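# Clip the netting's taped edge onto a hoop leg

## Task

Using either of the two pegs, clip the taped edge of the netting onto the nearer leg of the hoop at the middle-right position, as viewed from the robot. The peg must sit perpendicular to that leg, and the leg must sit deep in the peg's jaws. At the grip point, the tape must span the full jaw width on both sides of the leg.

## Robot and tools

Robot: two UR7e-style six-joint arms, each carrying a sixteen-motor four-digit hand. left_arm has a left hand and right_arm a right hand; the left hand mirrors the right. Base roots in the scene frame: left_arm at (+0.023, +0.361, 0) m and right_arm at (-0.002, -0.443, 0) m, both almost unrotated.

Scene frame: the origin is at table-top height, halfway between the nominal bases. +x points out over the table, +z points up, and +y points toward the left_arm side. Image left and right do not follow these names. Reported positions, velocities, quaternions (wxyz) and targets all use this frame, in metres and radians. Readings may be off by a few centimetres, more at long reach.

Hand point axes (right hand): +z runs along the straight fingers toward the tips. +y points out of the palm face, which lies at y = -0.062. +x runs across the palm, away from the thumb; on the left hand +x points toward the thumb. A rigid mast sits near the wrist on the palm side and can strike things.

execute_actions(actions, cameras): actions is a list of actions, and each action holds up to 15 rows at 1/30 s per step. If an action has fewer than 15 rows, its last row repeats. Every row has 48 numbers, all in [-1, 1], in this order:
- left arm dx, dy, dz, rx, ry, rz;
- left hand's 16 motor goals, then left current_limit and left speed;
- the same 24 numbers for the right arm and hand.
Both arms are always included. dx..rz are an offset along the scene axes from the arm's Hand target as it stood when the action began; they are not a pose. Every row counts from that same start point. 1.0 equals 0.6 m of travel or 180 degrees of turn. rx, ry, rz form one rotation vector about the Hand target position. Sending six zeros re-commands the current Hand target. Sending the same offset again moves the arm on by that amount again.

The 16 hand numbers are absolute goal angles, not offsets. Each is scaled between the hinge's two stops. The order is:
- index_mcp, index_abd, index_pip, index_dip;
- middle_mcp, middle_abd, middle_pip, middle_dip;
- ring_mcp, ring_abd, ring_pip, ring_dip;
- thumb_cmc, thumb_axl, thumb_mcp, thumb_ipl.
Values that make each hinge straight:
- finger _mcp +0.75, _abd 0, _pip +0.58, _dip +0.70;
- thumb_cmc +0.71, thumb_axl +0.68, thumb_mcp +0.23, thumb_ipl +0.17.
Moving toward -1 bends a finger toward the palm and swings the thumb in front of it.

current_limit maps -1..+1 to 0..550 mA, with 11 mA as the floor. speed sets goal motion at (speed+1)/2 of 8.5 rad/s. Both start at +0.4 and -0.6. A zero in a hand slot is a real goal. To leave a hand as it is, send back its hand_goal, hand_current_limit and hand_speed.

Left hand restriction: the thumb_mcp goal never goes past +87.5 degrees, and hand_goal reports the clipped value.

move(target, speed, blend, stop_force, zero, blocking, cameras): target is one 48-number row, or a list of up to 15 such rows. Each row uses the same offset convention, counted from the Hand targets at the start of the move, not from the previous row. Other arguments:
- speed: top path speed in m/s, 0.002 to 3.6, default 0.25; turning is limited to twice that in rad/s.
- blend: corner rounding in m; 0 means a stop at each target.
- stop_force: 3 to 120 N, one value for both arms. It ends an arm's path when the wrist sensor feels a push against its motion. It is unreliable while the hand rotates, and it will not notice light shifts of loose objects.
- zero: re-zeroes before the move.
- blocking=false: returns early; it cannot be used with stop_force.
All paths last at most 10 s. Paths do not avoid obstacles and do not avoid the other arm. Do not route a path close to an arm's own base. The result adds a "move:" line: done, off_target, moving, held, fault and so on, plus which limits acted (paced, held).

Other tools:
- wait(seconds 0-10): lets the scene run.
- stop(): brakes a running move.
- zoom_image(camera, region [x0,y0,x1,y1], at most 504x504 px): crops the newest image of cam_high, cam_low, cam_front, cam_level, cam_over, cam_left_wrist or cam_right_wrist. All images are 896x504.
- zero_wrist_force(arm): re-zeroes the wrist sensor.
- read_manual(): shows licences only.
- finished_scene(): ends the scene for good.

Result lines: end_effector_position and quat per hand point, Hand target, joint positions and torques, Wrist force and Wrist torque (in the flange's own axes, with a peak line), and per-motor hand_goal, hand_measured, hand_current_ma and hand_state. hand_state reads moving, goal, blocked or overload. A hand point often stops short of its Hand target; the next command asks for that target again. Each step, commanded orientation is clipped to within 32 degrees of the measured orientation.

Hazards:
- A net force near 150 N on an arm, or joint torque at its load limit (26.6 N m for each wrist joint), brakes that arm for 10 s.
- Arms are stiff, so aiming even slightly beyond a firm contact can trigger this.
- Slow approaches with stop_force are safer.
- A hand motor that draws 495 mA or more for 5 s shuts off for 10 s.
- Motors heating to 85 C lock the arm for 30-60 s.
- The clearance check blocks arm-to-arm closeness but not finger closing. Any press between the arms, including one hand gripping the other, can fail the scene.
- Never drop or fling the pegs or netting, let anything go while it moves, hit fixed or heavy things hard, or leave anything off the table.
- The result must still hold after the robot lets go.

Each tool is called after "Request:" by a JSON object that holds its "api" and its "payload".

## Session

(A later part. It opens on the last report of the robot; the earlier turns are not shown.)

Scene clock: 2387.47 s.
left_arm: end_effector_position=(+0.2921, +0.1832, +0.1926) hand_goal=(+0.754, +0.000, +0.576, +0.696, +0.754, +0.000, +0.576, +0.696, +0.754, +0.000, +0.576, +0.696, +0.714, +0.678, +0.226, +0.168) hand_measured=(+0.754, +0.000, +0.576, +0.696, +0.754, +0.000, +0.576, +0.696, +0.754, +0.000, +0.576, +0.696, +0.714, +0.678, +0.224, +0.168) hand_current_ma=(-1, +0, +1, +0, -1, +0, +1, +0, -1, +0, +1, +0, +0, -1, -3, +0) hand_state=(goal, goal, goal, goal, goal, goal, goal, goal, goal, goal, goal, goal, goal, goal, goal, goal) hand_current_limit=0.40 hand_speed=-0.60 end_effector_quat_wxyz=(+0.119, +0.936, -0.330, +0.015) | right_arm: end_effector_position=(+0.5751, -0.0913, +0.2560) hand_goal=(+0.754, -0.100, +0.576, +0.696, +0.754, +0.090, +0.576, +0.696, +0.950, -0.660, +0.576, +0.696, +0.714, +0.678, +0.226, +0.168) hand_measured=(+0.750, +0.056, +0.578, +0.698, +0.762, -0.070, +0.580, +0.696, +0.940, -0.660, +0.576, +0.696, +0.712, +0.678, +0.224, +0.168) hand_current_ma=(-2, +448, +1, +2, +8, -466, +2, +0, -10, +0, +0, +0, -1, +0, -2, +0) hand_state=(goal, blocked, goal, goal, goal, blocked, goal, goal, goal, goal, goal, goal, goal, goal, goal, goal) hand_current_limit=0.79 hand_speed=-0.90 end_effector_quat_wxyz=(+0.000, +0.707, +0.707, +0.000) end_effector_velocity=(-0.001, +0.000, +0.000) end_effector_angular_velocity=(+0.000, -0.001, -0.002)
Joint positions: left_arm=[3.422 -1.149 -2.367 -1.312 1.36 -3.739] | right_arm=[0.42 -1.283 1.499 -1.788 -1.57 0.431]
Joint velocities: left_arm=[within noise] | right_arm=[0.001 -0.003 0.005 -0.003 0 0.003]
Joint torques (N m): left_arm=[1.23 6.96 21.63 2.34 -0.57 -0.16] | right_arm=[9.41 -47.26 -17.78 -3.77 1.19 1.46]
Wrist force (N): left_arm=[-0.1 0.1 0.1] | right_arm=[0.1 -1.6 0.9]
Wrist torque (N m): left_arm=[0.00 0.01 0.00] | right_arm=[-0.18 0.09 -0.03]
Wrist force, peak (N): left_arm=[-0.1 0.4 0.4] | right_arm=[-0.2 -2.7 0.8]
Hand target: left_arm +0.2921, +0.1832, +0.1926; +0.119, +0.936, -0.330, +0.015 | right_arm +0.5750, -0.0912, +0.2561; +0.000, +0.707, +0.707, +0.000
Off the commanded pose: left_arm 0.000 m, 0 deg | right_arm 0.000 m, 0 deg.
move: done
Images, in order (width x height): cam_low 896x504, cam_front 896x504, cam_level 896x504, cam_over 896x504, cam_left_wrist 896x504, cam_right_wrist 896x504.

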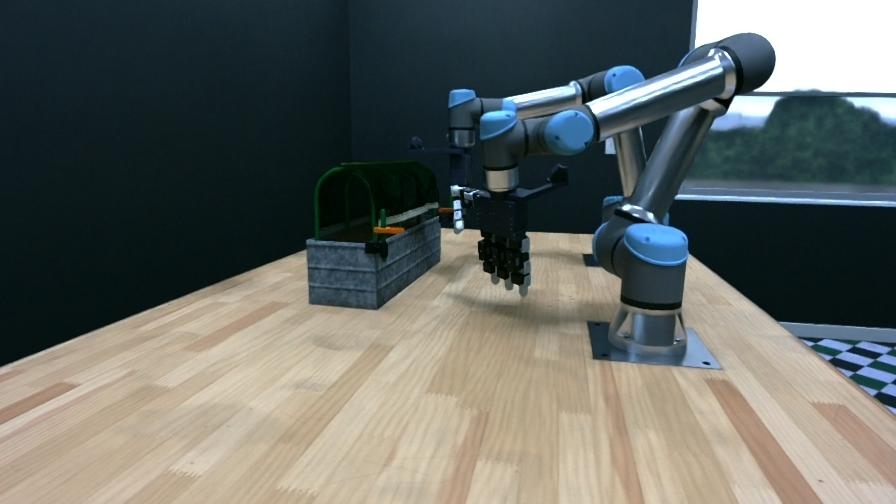

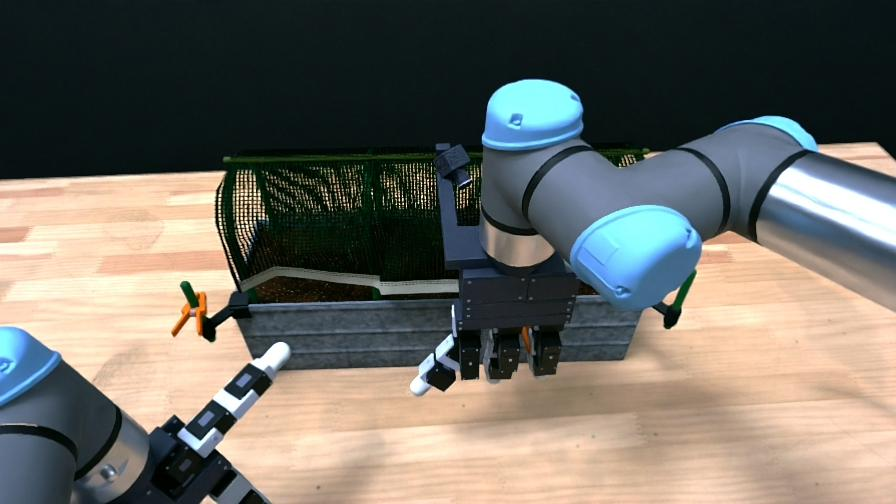

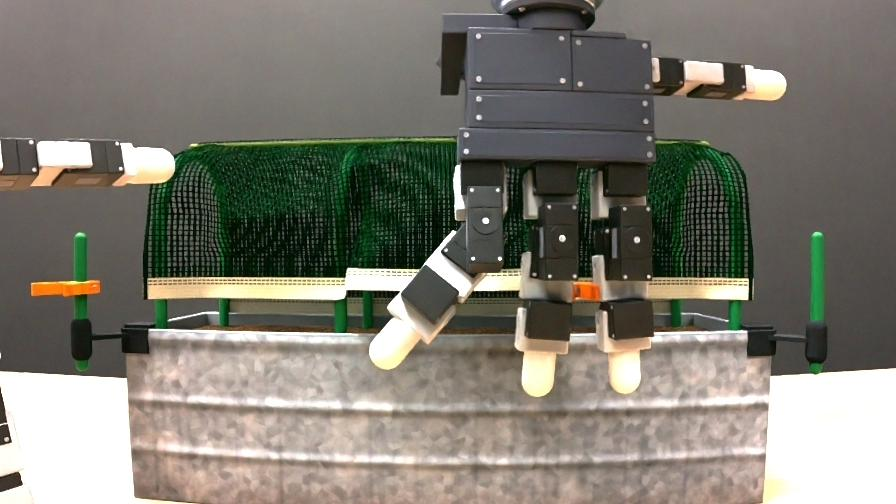

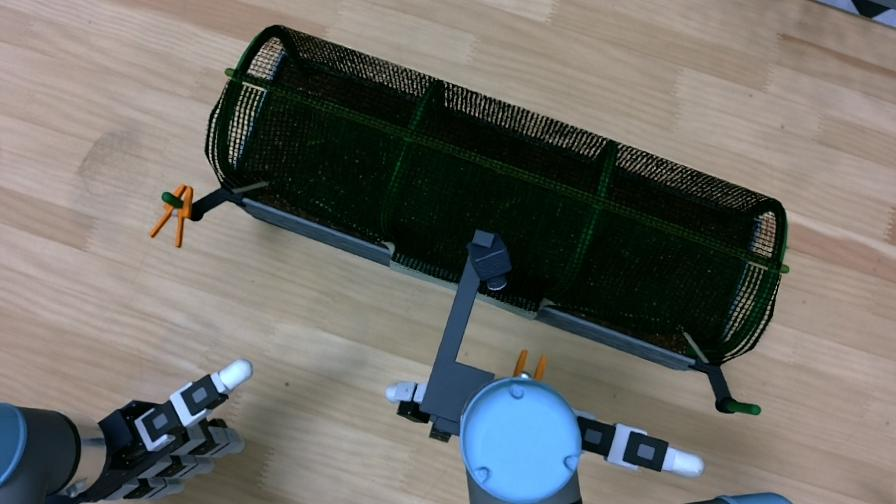

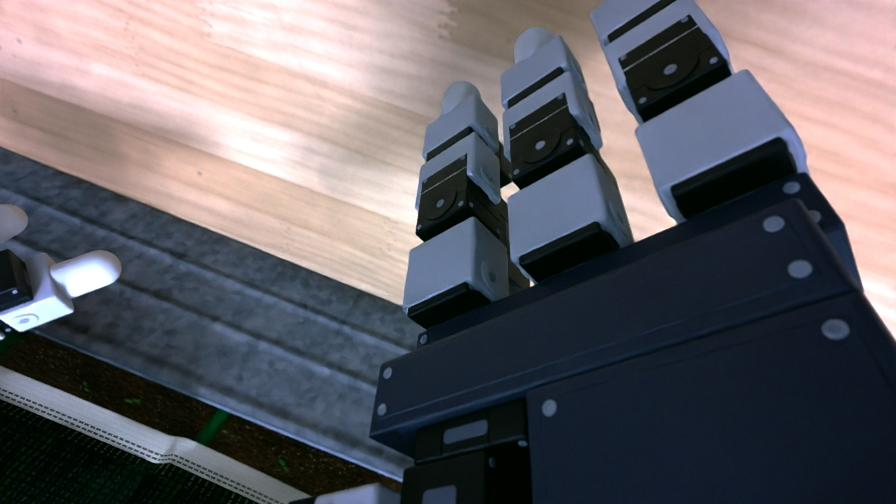

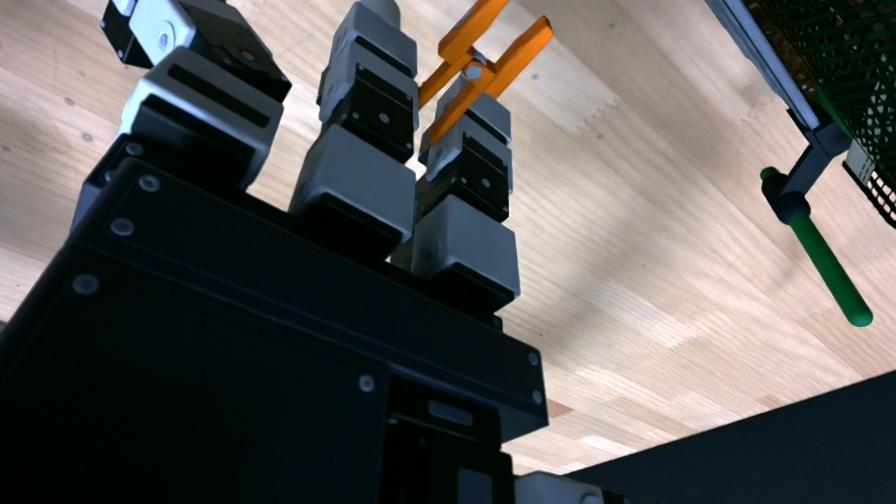

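Request:
{"api": "move", "payload": {"target": [0,0,0,0,0,0,0.754,0,0.576,0.696,0.754,0,0.576,0.696,0.754,0,0.576,0.696,0.714,0.678,0.226,0.168,0.4,-0.6,0.0333,-0.005,-0.0035,0,0,0,0.754,-0.10,0.576,0.696,0.754,0.09,0.576,0.696,0.95,-0.66,0.576,0.696,0.714,0.678,0.226,0.168,0.785,-0.9], "speed": 0.05, "cameras": ["cam_low", "cam_level", "cam_over", "cam_right_wrist"]}}

Request:
{"api": "zoom_image", "payload": {"camera": "cam_over", "region": [500, 270, 590, 370]}}

Request:
{"api": "zoom_image", "payload": {"camera": "cam_right_wrist", "region": [380, 0, 740, 180]}}

Request:
{"api": "zoom_image", "payload": {"camera": "cam_low", "region": [400, 185, 480, 250]}}

Request:
{"api": "zoom_image", "payload": {"camera": "cam_level", "region": [510, 240, 670, 340]}}

Scene clock: 2595.73 s.
left_arm: end_effector_position=(+0.2921, +0.1832, +0.1926) hand_goal=(+0.754, +0.000, +0.576, +0.696, +0.754, +0.000, +0.576, +0.696, +0.754, +0.000, +0.576, +0.696, +0.714, +0.678, +0.226, +0.168) hand_measured=(+0.754, +0.000, +0.576, +0.696, +0.754, +0.000, +0.576, +0.696, +0.754, +0.000, +0.576, +0.696, +0.714, +0.678, +0.224, +0.168) hand_current_ma=(-1, +0, +1, +0, -1, +0, +1, +0, -1, +0, +1, +0, +0, -1, -3, +0) hand_state=(goal, goal, goal, goal, goal, goal, goal, goal, goal, goal, goal, goal, goal, goal, goal, goal) hand_current_limit=0.40 hand_speed=-0.60 end_effector_quat_wxyz=(+0.119, +0.936, -0.330, +0.015) | right_arm: end_effector_position=(+0.5952, -0.0943, +0.2540) hand_goal=(+0.754, -0.100, +0.576, +0.696, +0.754, +0.090, +0.576, +0.696, +0.950, -0.660, +0.576, +0.696, +0.714, +0.678, +0.226, +0.168) hand_measured=(+0.750, +0.056, +0.578, +0.698, +0.762, -0.070, +0.580, +0.696, +0.942, -0.660, +0.576, +0.696, +0.712, +0.678, +0.224, +0.168) hand_current_ma=(-2, +448, +1, +2, +8, -466, +2, +0, -9, +0, +0, +0, -1, +0, -2, +0) hand_state=(goal, blocked, goal, goal, goal, blocked, goal, goal, goal, goal, goal, goal, goal, goal, goal, goal) hand_current_limit=0.79 hand_speed=-0.90 end_effector_quat_wxyz=(+0.000, +0.707, +0.707, +0.000) end_effector_velocity=(-0.002, +0.000, +0.000) end_effector_angular_velocity=(-0.001, +0.000, -0.002)
Joint positions: left_arm=[3.422 -1.149 -2.367 -1.312 1.36 -3.739] | right_arm=[0.402 -1.248 1.458 -1.782 -1.57 0.413]
Joint velocities: left_arm=[within noise] | right_arm=[0.001 -0.004 0.005 -0.001 -0.001 0.003]
Joint torques (N m): left_arm=[1.2 7.15 21.86 2.26 -0.49 -0.26] | right_arm=[11.24 -52.05 -14.89 -1.92 1.14 1.56]
Wrist force (N): left_arm=[0.0 0.1 0.3] | right_arm=[0.0 -1.9 1.0]
Wrist torque (N m): left_arm=[-0.02 0.01 0.00] | right_arm=[-0.23 0.09 -0.05]
Wrist force, peak (N): left_arm=[-0.2 0.4 0.1] | right_arm=[0.8 -2.6 1.2]
Hand target: left_arm +0.2921, +0.1832, +0.1926; +0.119, +0.936, -0.330, +0.015 | right_arm +0.5950, -0.0942, +0.2540; +0.000, +0.707, +0.707, +0.000
Off the commanded pose: left_arm 0.000 m, 0 deg | right_arm 0.000 m, 0 deg.
move: done
Images, in order (width x height): cam_low 896x504, cam_level 896x504, cam_over 896x504, cam_right_wrist 896x504.

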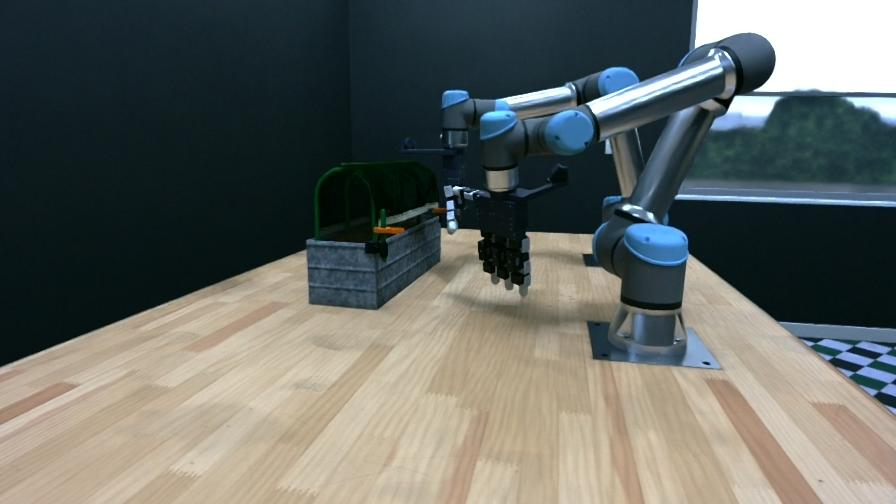

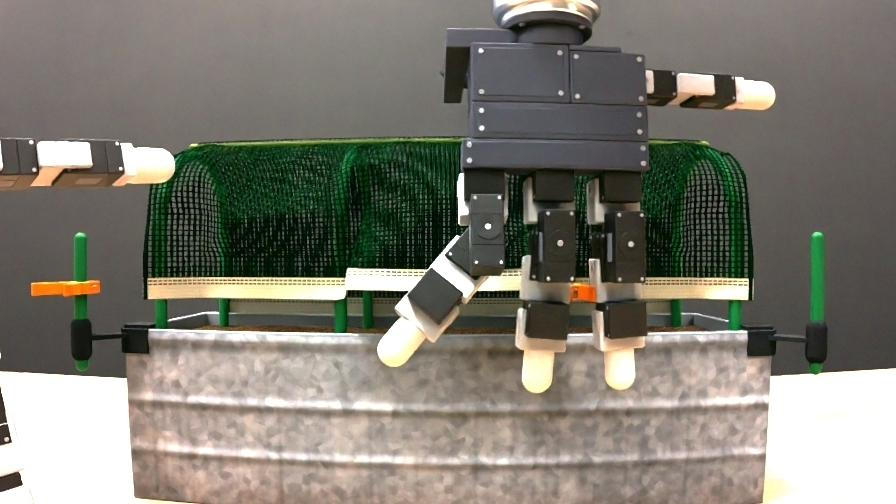

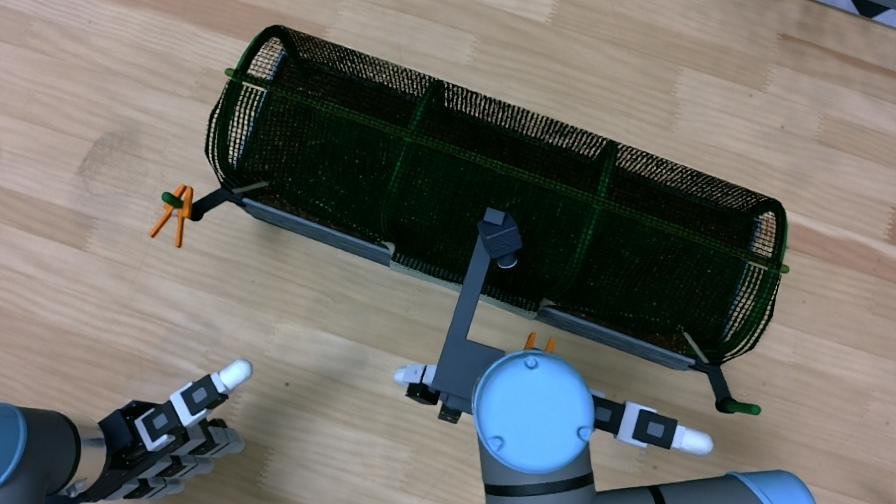

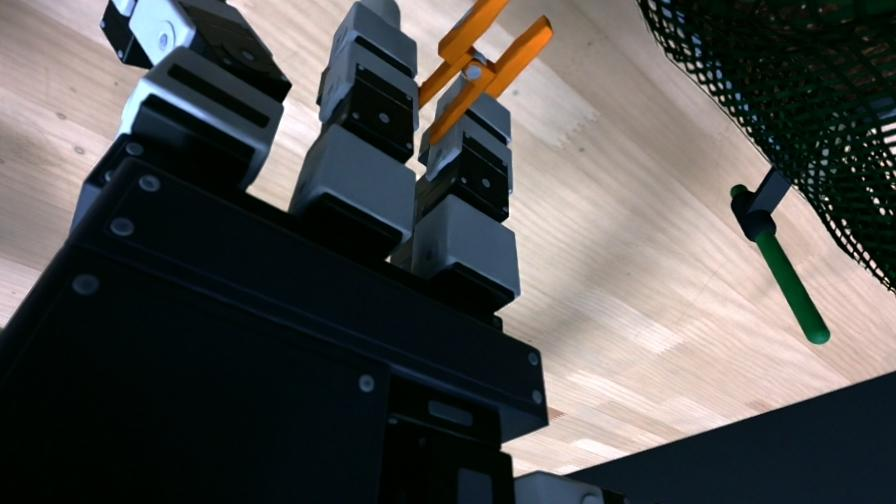

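Scaled by 5.040.

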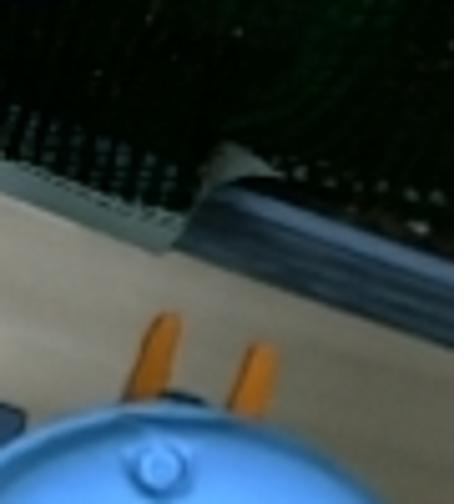

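Scaled by 1.400.

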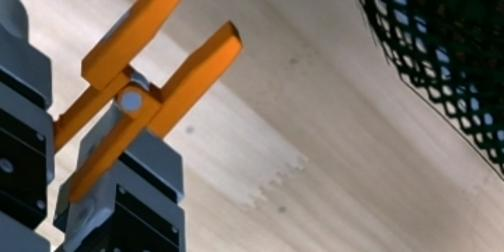

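Scaled by 6.300.

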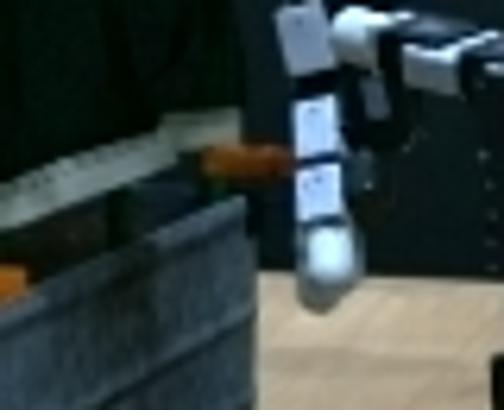

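Scaled by 3.150.

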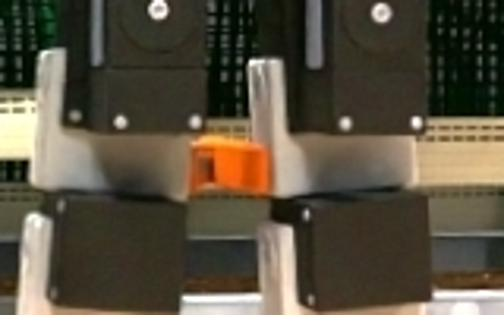

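Request:
{"api": "move", "payload": {"target": [0,0,0,0,0,0,0.754,0,0.576,0.696,0.754,0,0.576,0.696,0.754,0,0.576,0.696,0.714,0.678,0.226,0.168,0.4,-0.6,0.0267,0,0.0017,0,0,0,0.754,-0.10,0.576,0.696,0.754,0.09,0.576,0.696,0.95,-0.66,0.576,0.696,0.714,0.678,0.226,0.168,0.785,-0.9], "speed": 0.03, "stop_force": 6, "cameras": ["cam_low", "cam_level", "cam_over", "cam_right_wrist"]}}

Request:
{"api": "zoom_image", "payload": {"camera": "cam_over", "region": [510, 270, 590, 350]}}

Request:
{"api": "zoom_image", "payload": {"camera": "cam_right_wrist", "region": [380, 0, 740, 180]}}

Request:
{"api": "zoom_image", "payload": {"camera": "cam_low", "region": [410, 190, 460, 230]}}

Request:
{"api": "zoom_image", "payload": {"camera": "cam_level", "region": [480, 240, 640, 340]}}

Scene clock: 2642.77 s.
left_arm: end_effector_position=(+0.2921, +0.1832, +0.1926) hand_goal=(+0.754, +0.000, +0.576, +0.696, +0.754, +0.000, +0.576, +0.696, +0.754, +0.000, +0.576, +0.696, +0.714, +0.678, +0.226, +0.168) hand_measured=(+0.754, +0.000, +0.576, +0.696, +0.754, +0.000, +0.576, +0.696, +0.754, +0.000, +0.576, +0.696, +0.714, +0.678, +0.224, +0.168) hand_current_ma=(-1, +0, +1, +0, -1, +0, +1, +0, -1, +0, +1, +0, +0, -1, -3, +0) hand_state=(goal, goal, goal, goal, goal, goal, goal, goal, goal, goal, goal, goal, goal, goal, goal, goal) hand_current_limit=0.40 hand_speed=-0.60 end_effector_quat_wxyz=(+0.119, +0.936, -0.330, +0.015) | right_arm: end_effector_position=(+0.6110, -0.0942, +0.2550) hand_goal=(+0.754, -0.100, +0.576, +0.696, +0.754, +0.090, +0.576, +0.696, +0.950, -0.660, +0.576, +0.696, +0.714, +0.678, +0.226, +0.168) hand_measured=(+0.750, +0.056, +0.578, +0.698, +0.762, -0.070, +0.580, +0.696, +0.942, -0.660, +0.576, +0.696, +0.712, +0.678, +0.224, +0.168) hand_current_ma=(-2, +448, +1, +2, +8, -466, +2, +0, -8, +0, +0, +0, -1, +0, -2, +0) hand_state=(goal, blocked, goal, goal, goal, blocked, goal, goal, goal, goal, goal, goal, goal, goal, goal, goal) hand_current_limit=0.79 hand_speed=-0.90 end_effector_quat_wxyz=(+0.000, +0.707, +0.707, +0.000)
Joint positions: left_arm=[3.422 -1.149 -2.367 -1.312 1.36 -3.739] | right_arm=[0.392 -1.218 1.414 -1.768 -1.57 0.403]
Joint torques (N m): left_arm=[1.33 6.86 21.5 2.38 -0.64 -0.18] | right_arm=[11.1 -51.64 -17.35 -4.08 0.39 1.47]
Wrist force (N): left_arm=[-0.1 0.2 0.1] | right_arm=[-0.2 -2.0 0.9]
Wrist torque (N m): left_arm=[0.01 0.02 -0.01] | right_arm=[-0.21 0.11 -0.06]
Wrist force, peak (N): left_arm=[-0.2 0.2 0.3] | right_arm=[0.4 -2.5 1.3]
Hand target: left_arm +0.2921, +0.1832, +0.1926; +0.119, +0.936, -0.330, +0.015 | right_arm +0.6110, -0.0942, +0.2550; +0.000, +0.707, +0.707, +0.000
Off the commanded pose: left_arm 0.000 m, 0 deg | right_arm 0.000 m, 0 deg.
move: done
Images, in order (width x height): cam_low 896x504, cam_level 896x504, cam_over 896x504, cam_right_wrist 896x504.

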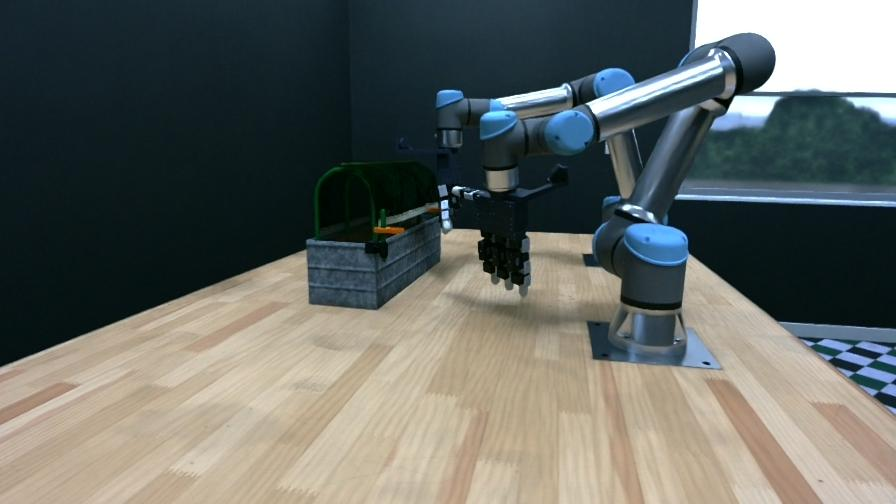

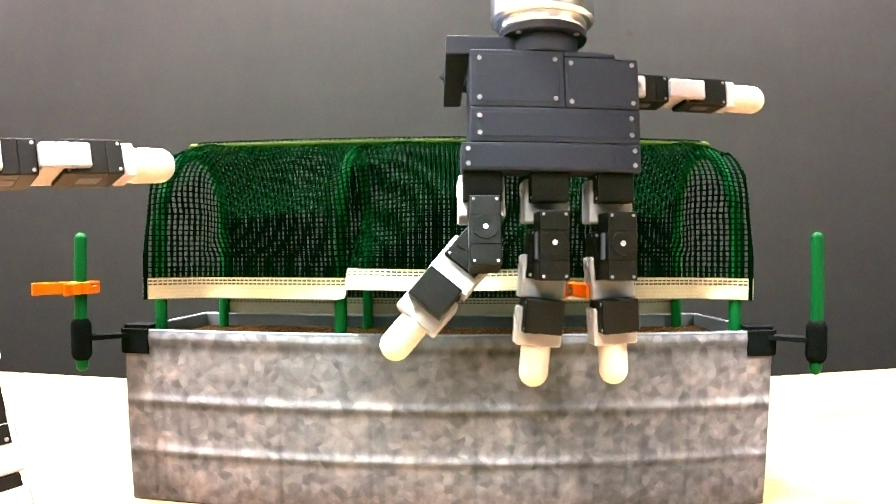

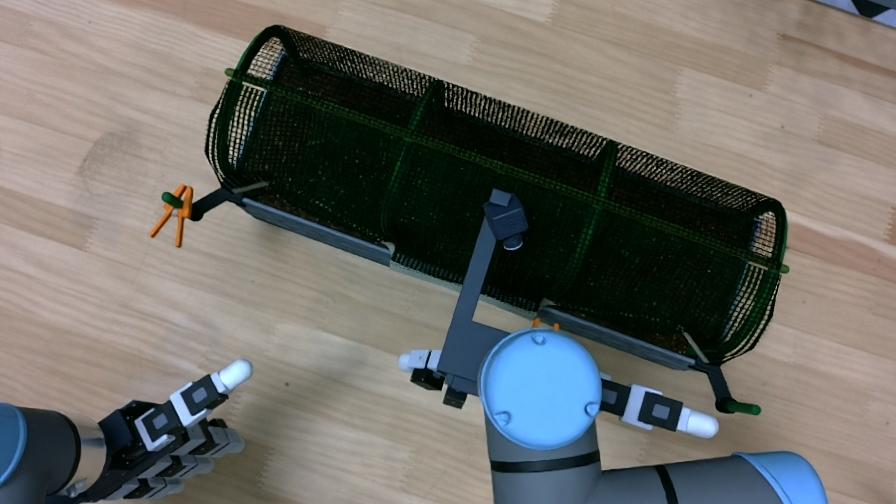

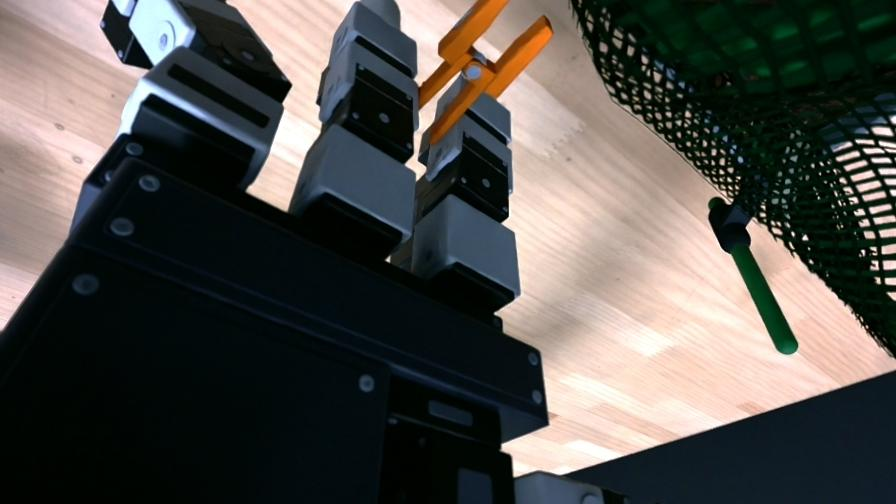

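Scaled by 6.300.

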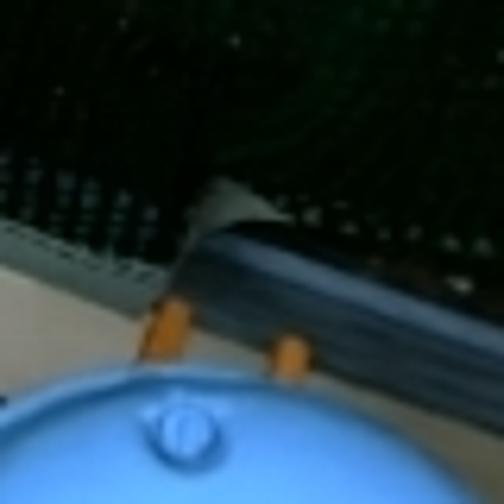

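Scaled by 1.400.

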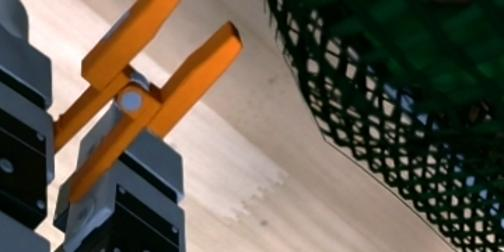

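Scaled by 10.080.

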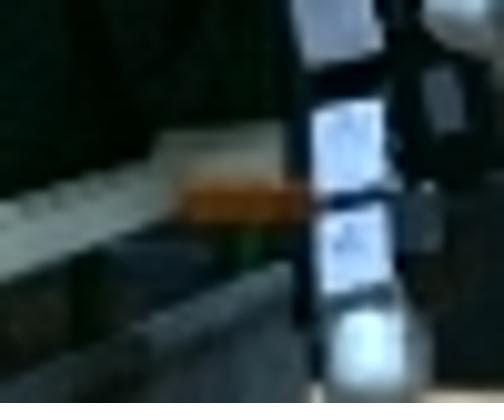

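Scaled by 3.150.

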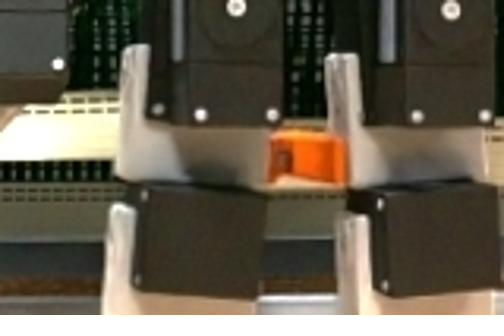

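Request:
{"api": "zoom_image", "payload": {"camera": "cam_low", "region": [418, 195, 446, 223]}}

Request:
{"api": "zoom_image", "payload": {"camera": "cam_level", "region": [545, 262, 605, 312]}}

Request:
{"api": "zoom_image", "payload": {"camera": "cam_over", "region": [525, 290, 565, 330]}}

Scaled by 18.000.

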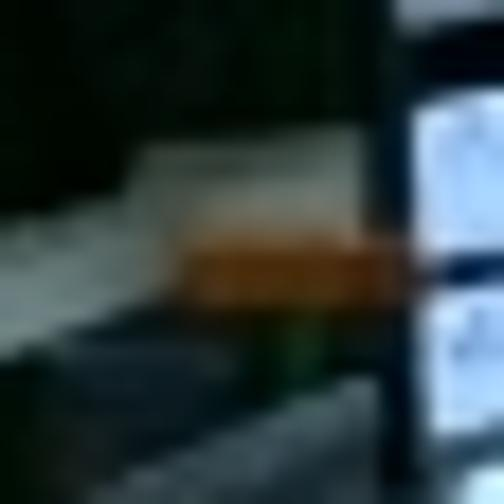

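Scaled by 8.400.

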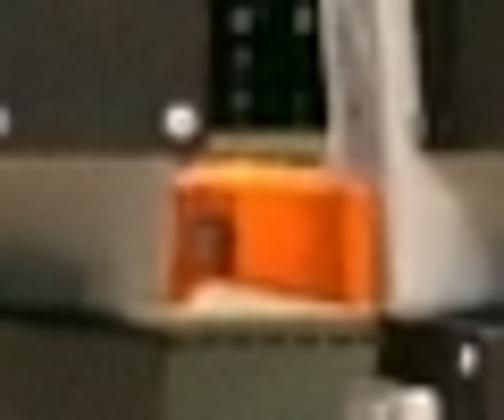

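Scaled by 12.600.

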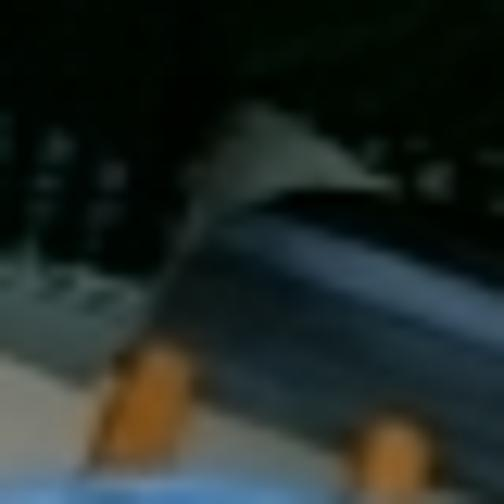

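Request:
{"api": "move", "payload": {"target": [0,0,0,0,0,0,0.754,0,0.576,0.696,0.754,0,0.576,0.696,0.754,0,0.576,0.696,0.714,0.678,0.226,0.168,0.4,-0.6,0.0167,0,0,0,0,0,0.754,-0.10,0.576,0.696,0.754,0.09,0.576,0.696,0.95,-0.66,0.576,0.696,0.714,0.678,0.226,0.168,0.785,-0.9], "speed": 0.03, "stop_force": 6, "cameras": ["cam_low", "cam_level", "cam_over", "cam_right_wrist"]}}

Request:
{"api": "zoom_image", "payload": {"camera": "cam_over", "region": [525, 290, 565, 330]}}

Request:
{"api": "zoom_image", "payload": {"camera": "cam_low", "region": [418, 195, 446, 223]}}

Request:
{"api": "zoom_image", "payload": {"camera": "cam_level", "region": [480, 240, 640, 340]}}

Request:
{"api": "zoom_image", "payload": {"camera": "cam_right_wrist", "region": [380, 0, 740, 180]}}

Scene clock: 2699.80 s.
left_arm: end_effector_position=(+0.2921, +0.1832, +0.1926) hand_goal=(+0.754, +0.000, +0.576, +0.696, +0.754, +0.000, +0.576, +0.696, +0.754, +0.000, +0.576, +0.696, +0.714, +0.678, +0.226, +0.168) hand_measured=(+0.754, +0.000, +0.576, +0.696, +0.754, +0.000, +0.576, +0.696, +0.754, +0.000, +0.576, +0.696, +0.714, +0.678, +0.224, +0.168) hand_current_ma=(-1, +0, +1, +0, -1, +0, +1, +0, -1, +0, +1, +0, +0, -1, -3, +0) hand_state=(goal, goal, goal, goal, goal, goal, goal, goal, goal, goal, goal, goal, goal, goal, goal, goal) hand_current_limit=0.40 hand_speed=-0.60 end_effector_quat_wxyz=(+0.119, +0.936, -0.330, +0.015) | right_arm: end_effector_position=(+0.6211, -0.0942, +0.2550) hand_goal=(+0.754, -0.100, +0.576, +0.696, +0.754, +0.090, +0.576, +0.696, +0.950, -0.660, +0.576, +0.696, +0.714, +0.678, +0.226, +0.168) hand_measured=(+0.750, +0.056, +0.578, +0.698, +0.762, -0.070, +0.580, +0.696, +0.942, -0.660, +0.576, +0.696, +0.712, +0.678, +0.224, +0.168) hand_current_ma=(-2, +448, +1, +2, +8, -466, +2, +0, -8, +0, +0, +0, -1, +0, -2, +0) hand_state=(goal, blocked, goal, goal, goal, blocked, goal, goal, goal, goal, goal, goal, goal, goal, goal, goal) hand_current_limit=0.79 hand_speed=-0.90 end_effector_quat_wxyz=(+0.000, +0.707, +0.707, +0.000)
Joint positions: left_arm=[3.422 -1.149 -2.367 -1.312 1.36 -3.739] | right_arm=[0.386 -1.198 1.387 -1.76 -1.57 0.397]
Joint torques (N m): left_arm=[1.07 7.34 21.58 2.32 -0.56 -0.25] | right_arm=[10.45 -50.14 -16.17 -4.56 0.5 1.48]
Wrist force (N): left_arm=[0.0 0.3 0.2] | right_arm=[0.1 -1.7 0.8]
Wrist torque (N m): left_arm=[0.01 0.00 0.00] | right_arm=[-0.17 0.07 -0.02]
Wrist force, peak (N): left_arm=[-0.1 0.4 0.3] | right_arm=[-0.2 -2.2 1.5]
Hand target: left_arm +0.2921, +0.1832, +0.1926; +0.119, +0.936, -0.330, +0.015 | right_arm +0.6211, -0.0942, +0.2550; +0.000, +0.707, +0.707, +0.000
Off the commanded pose: left_arm 0.000 m, 0 deg | right_arm 0.000 m, 0 deg.
move: done
Images, in order (width x height): cam_low 896x504, cam_level 896x504, cam_over 896x504, cam_right_wrist 896x504.

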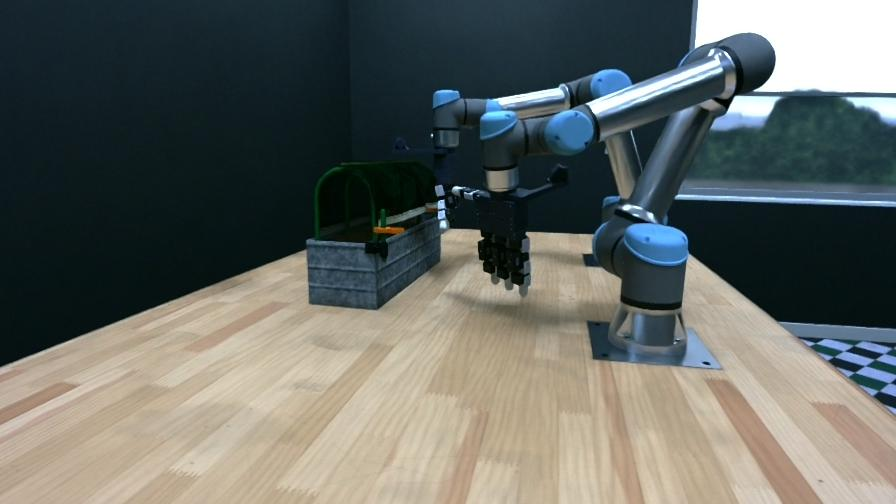

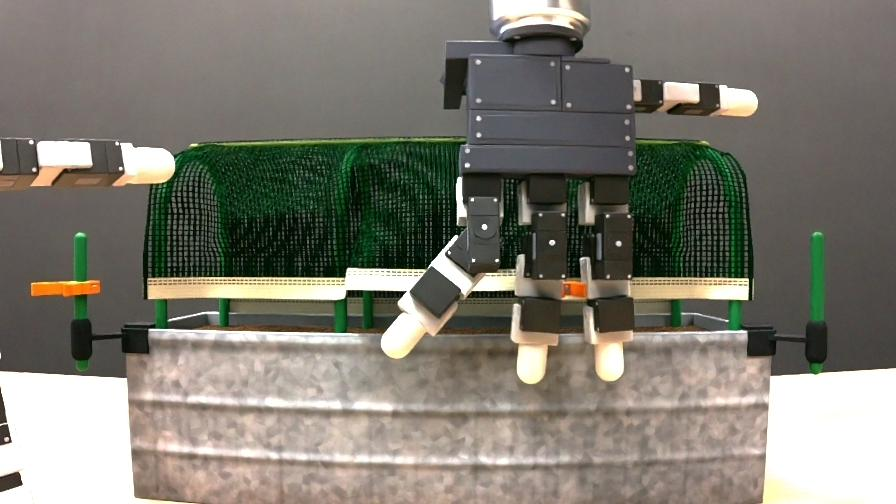

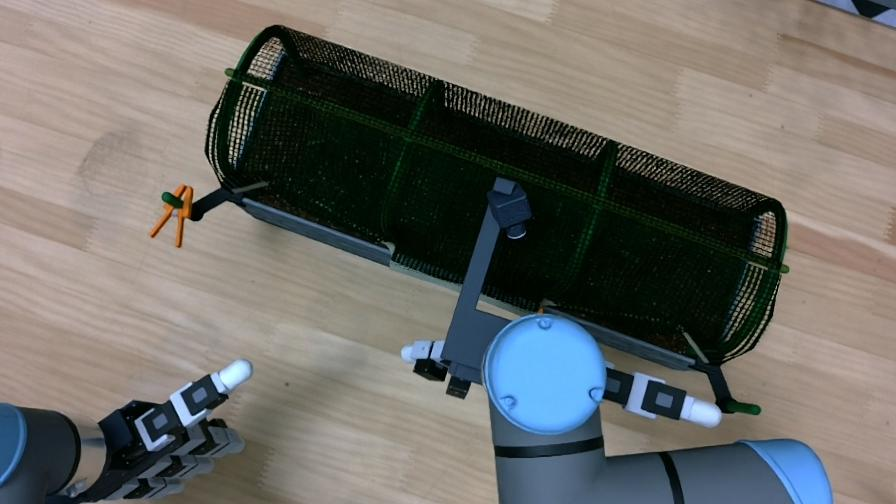

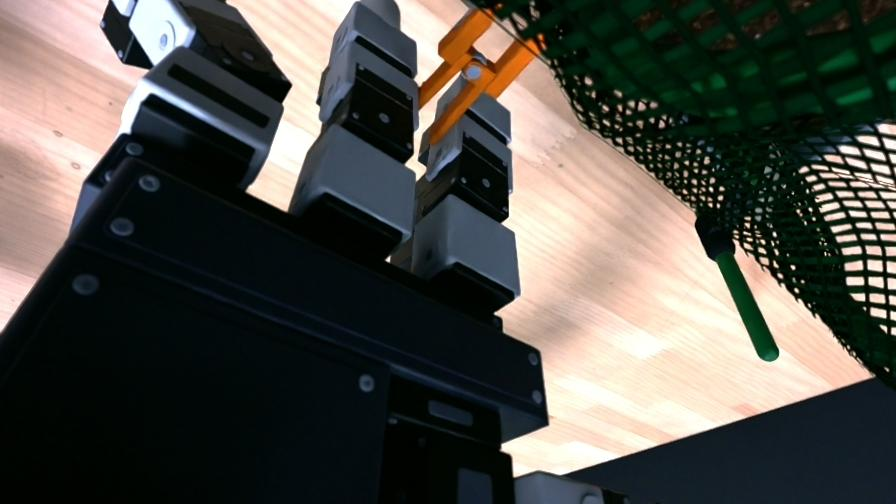

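Scaled by 12.600.

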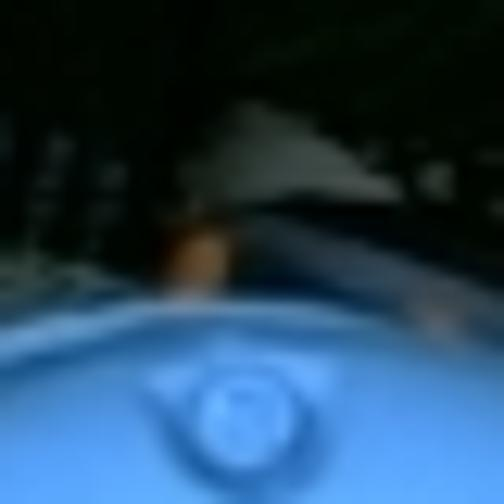

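Scaled by 18.000.

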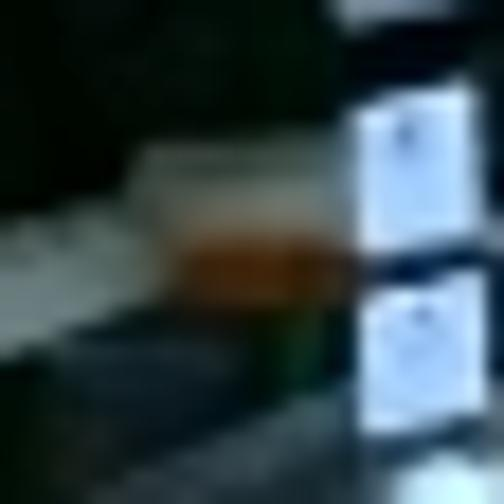

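Scaled by 3.150.

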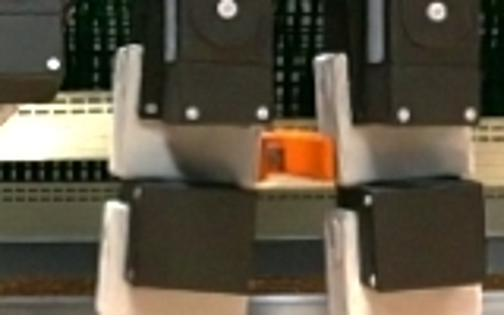

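Scaled by 1.400.

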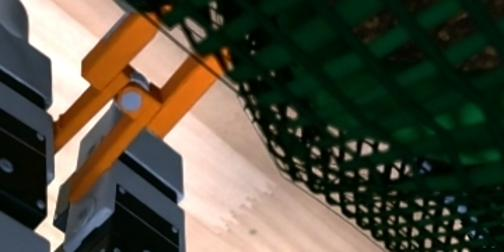

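Request:
{"api": "zoom_image", "payload": {"camera": "cam_right_wrist", "region": [450, 0, 690, 110]}}

Scaled by 2.100.

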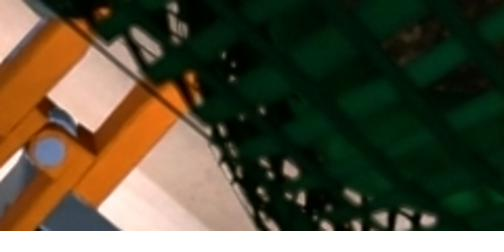

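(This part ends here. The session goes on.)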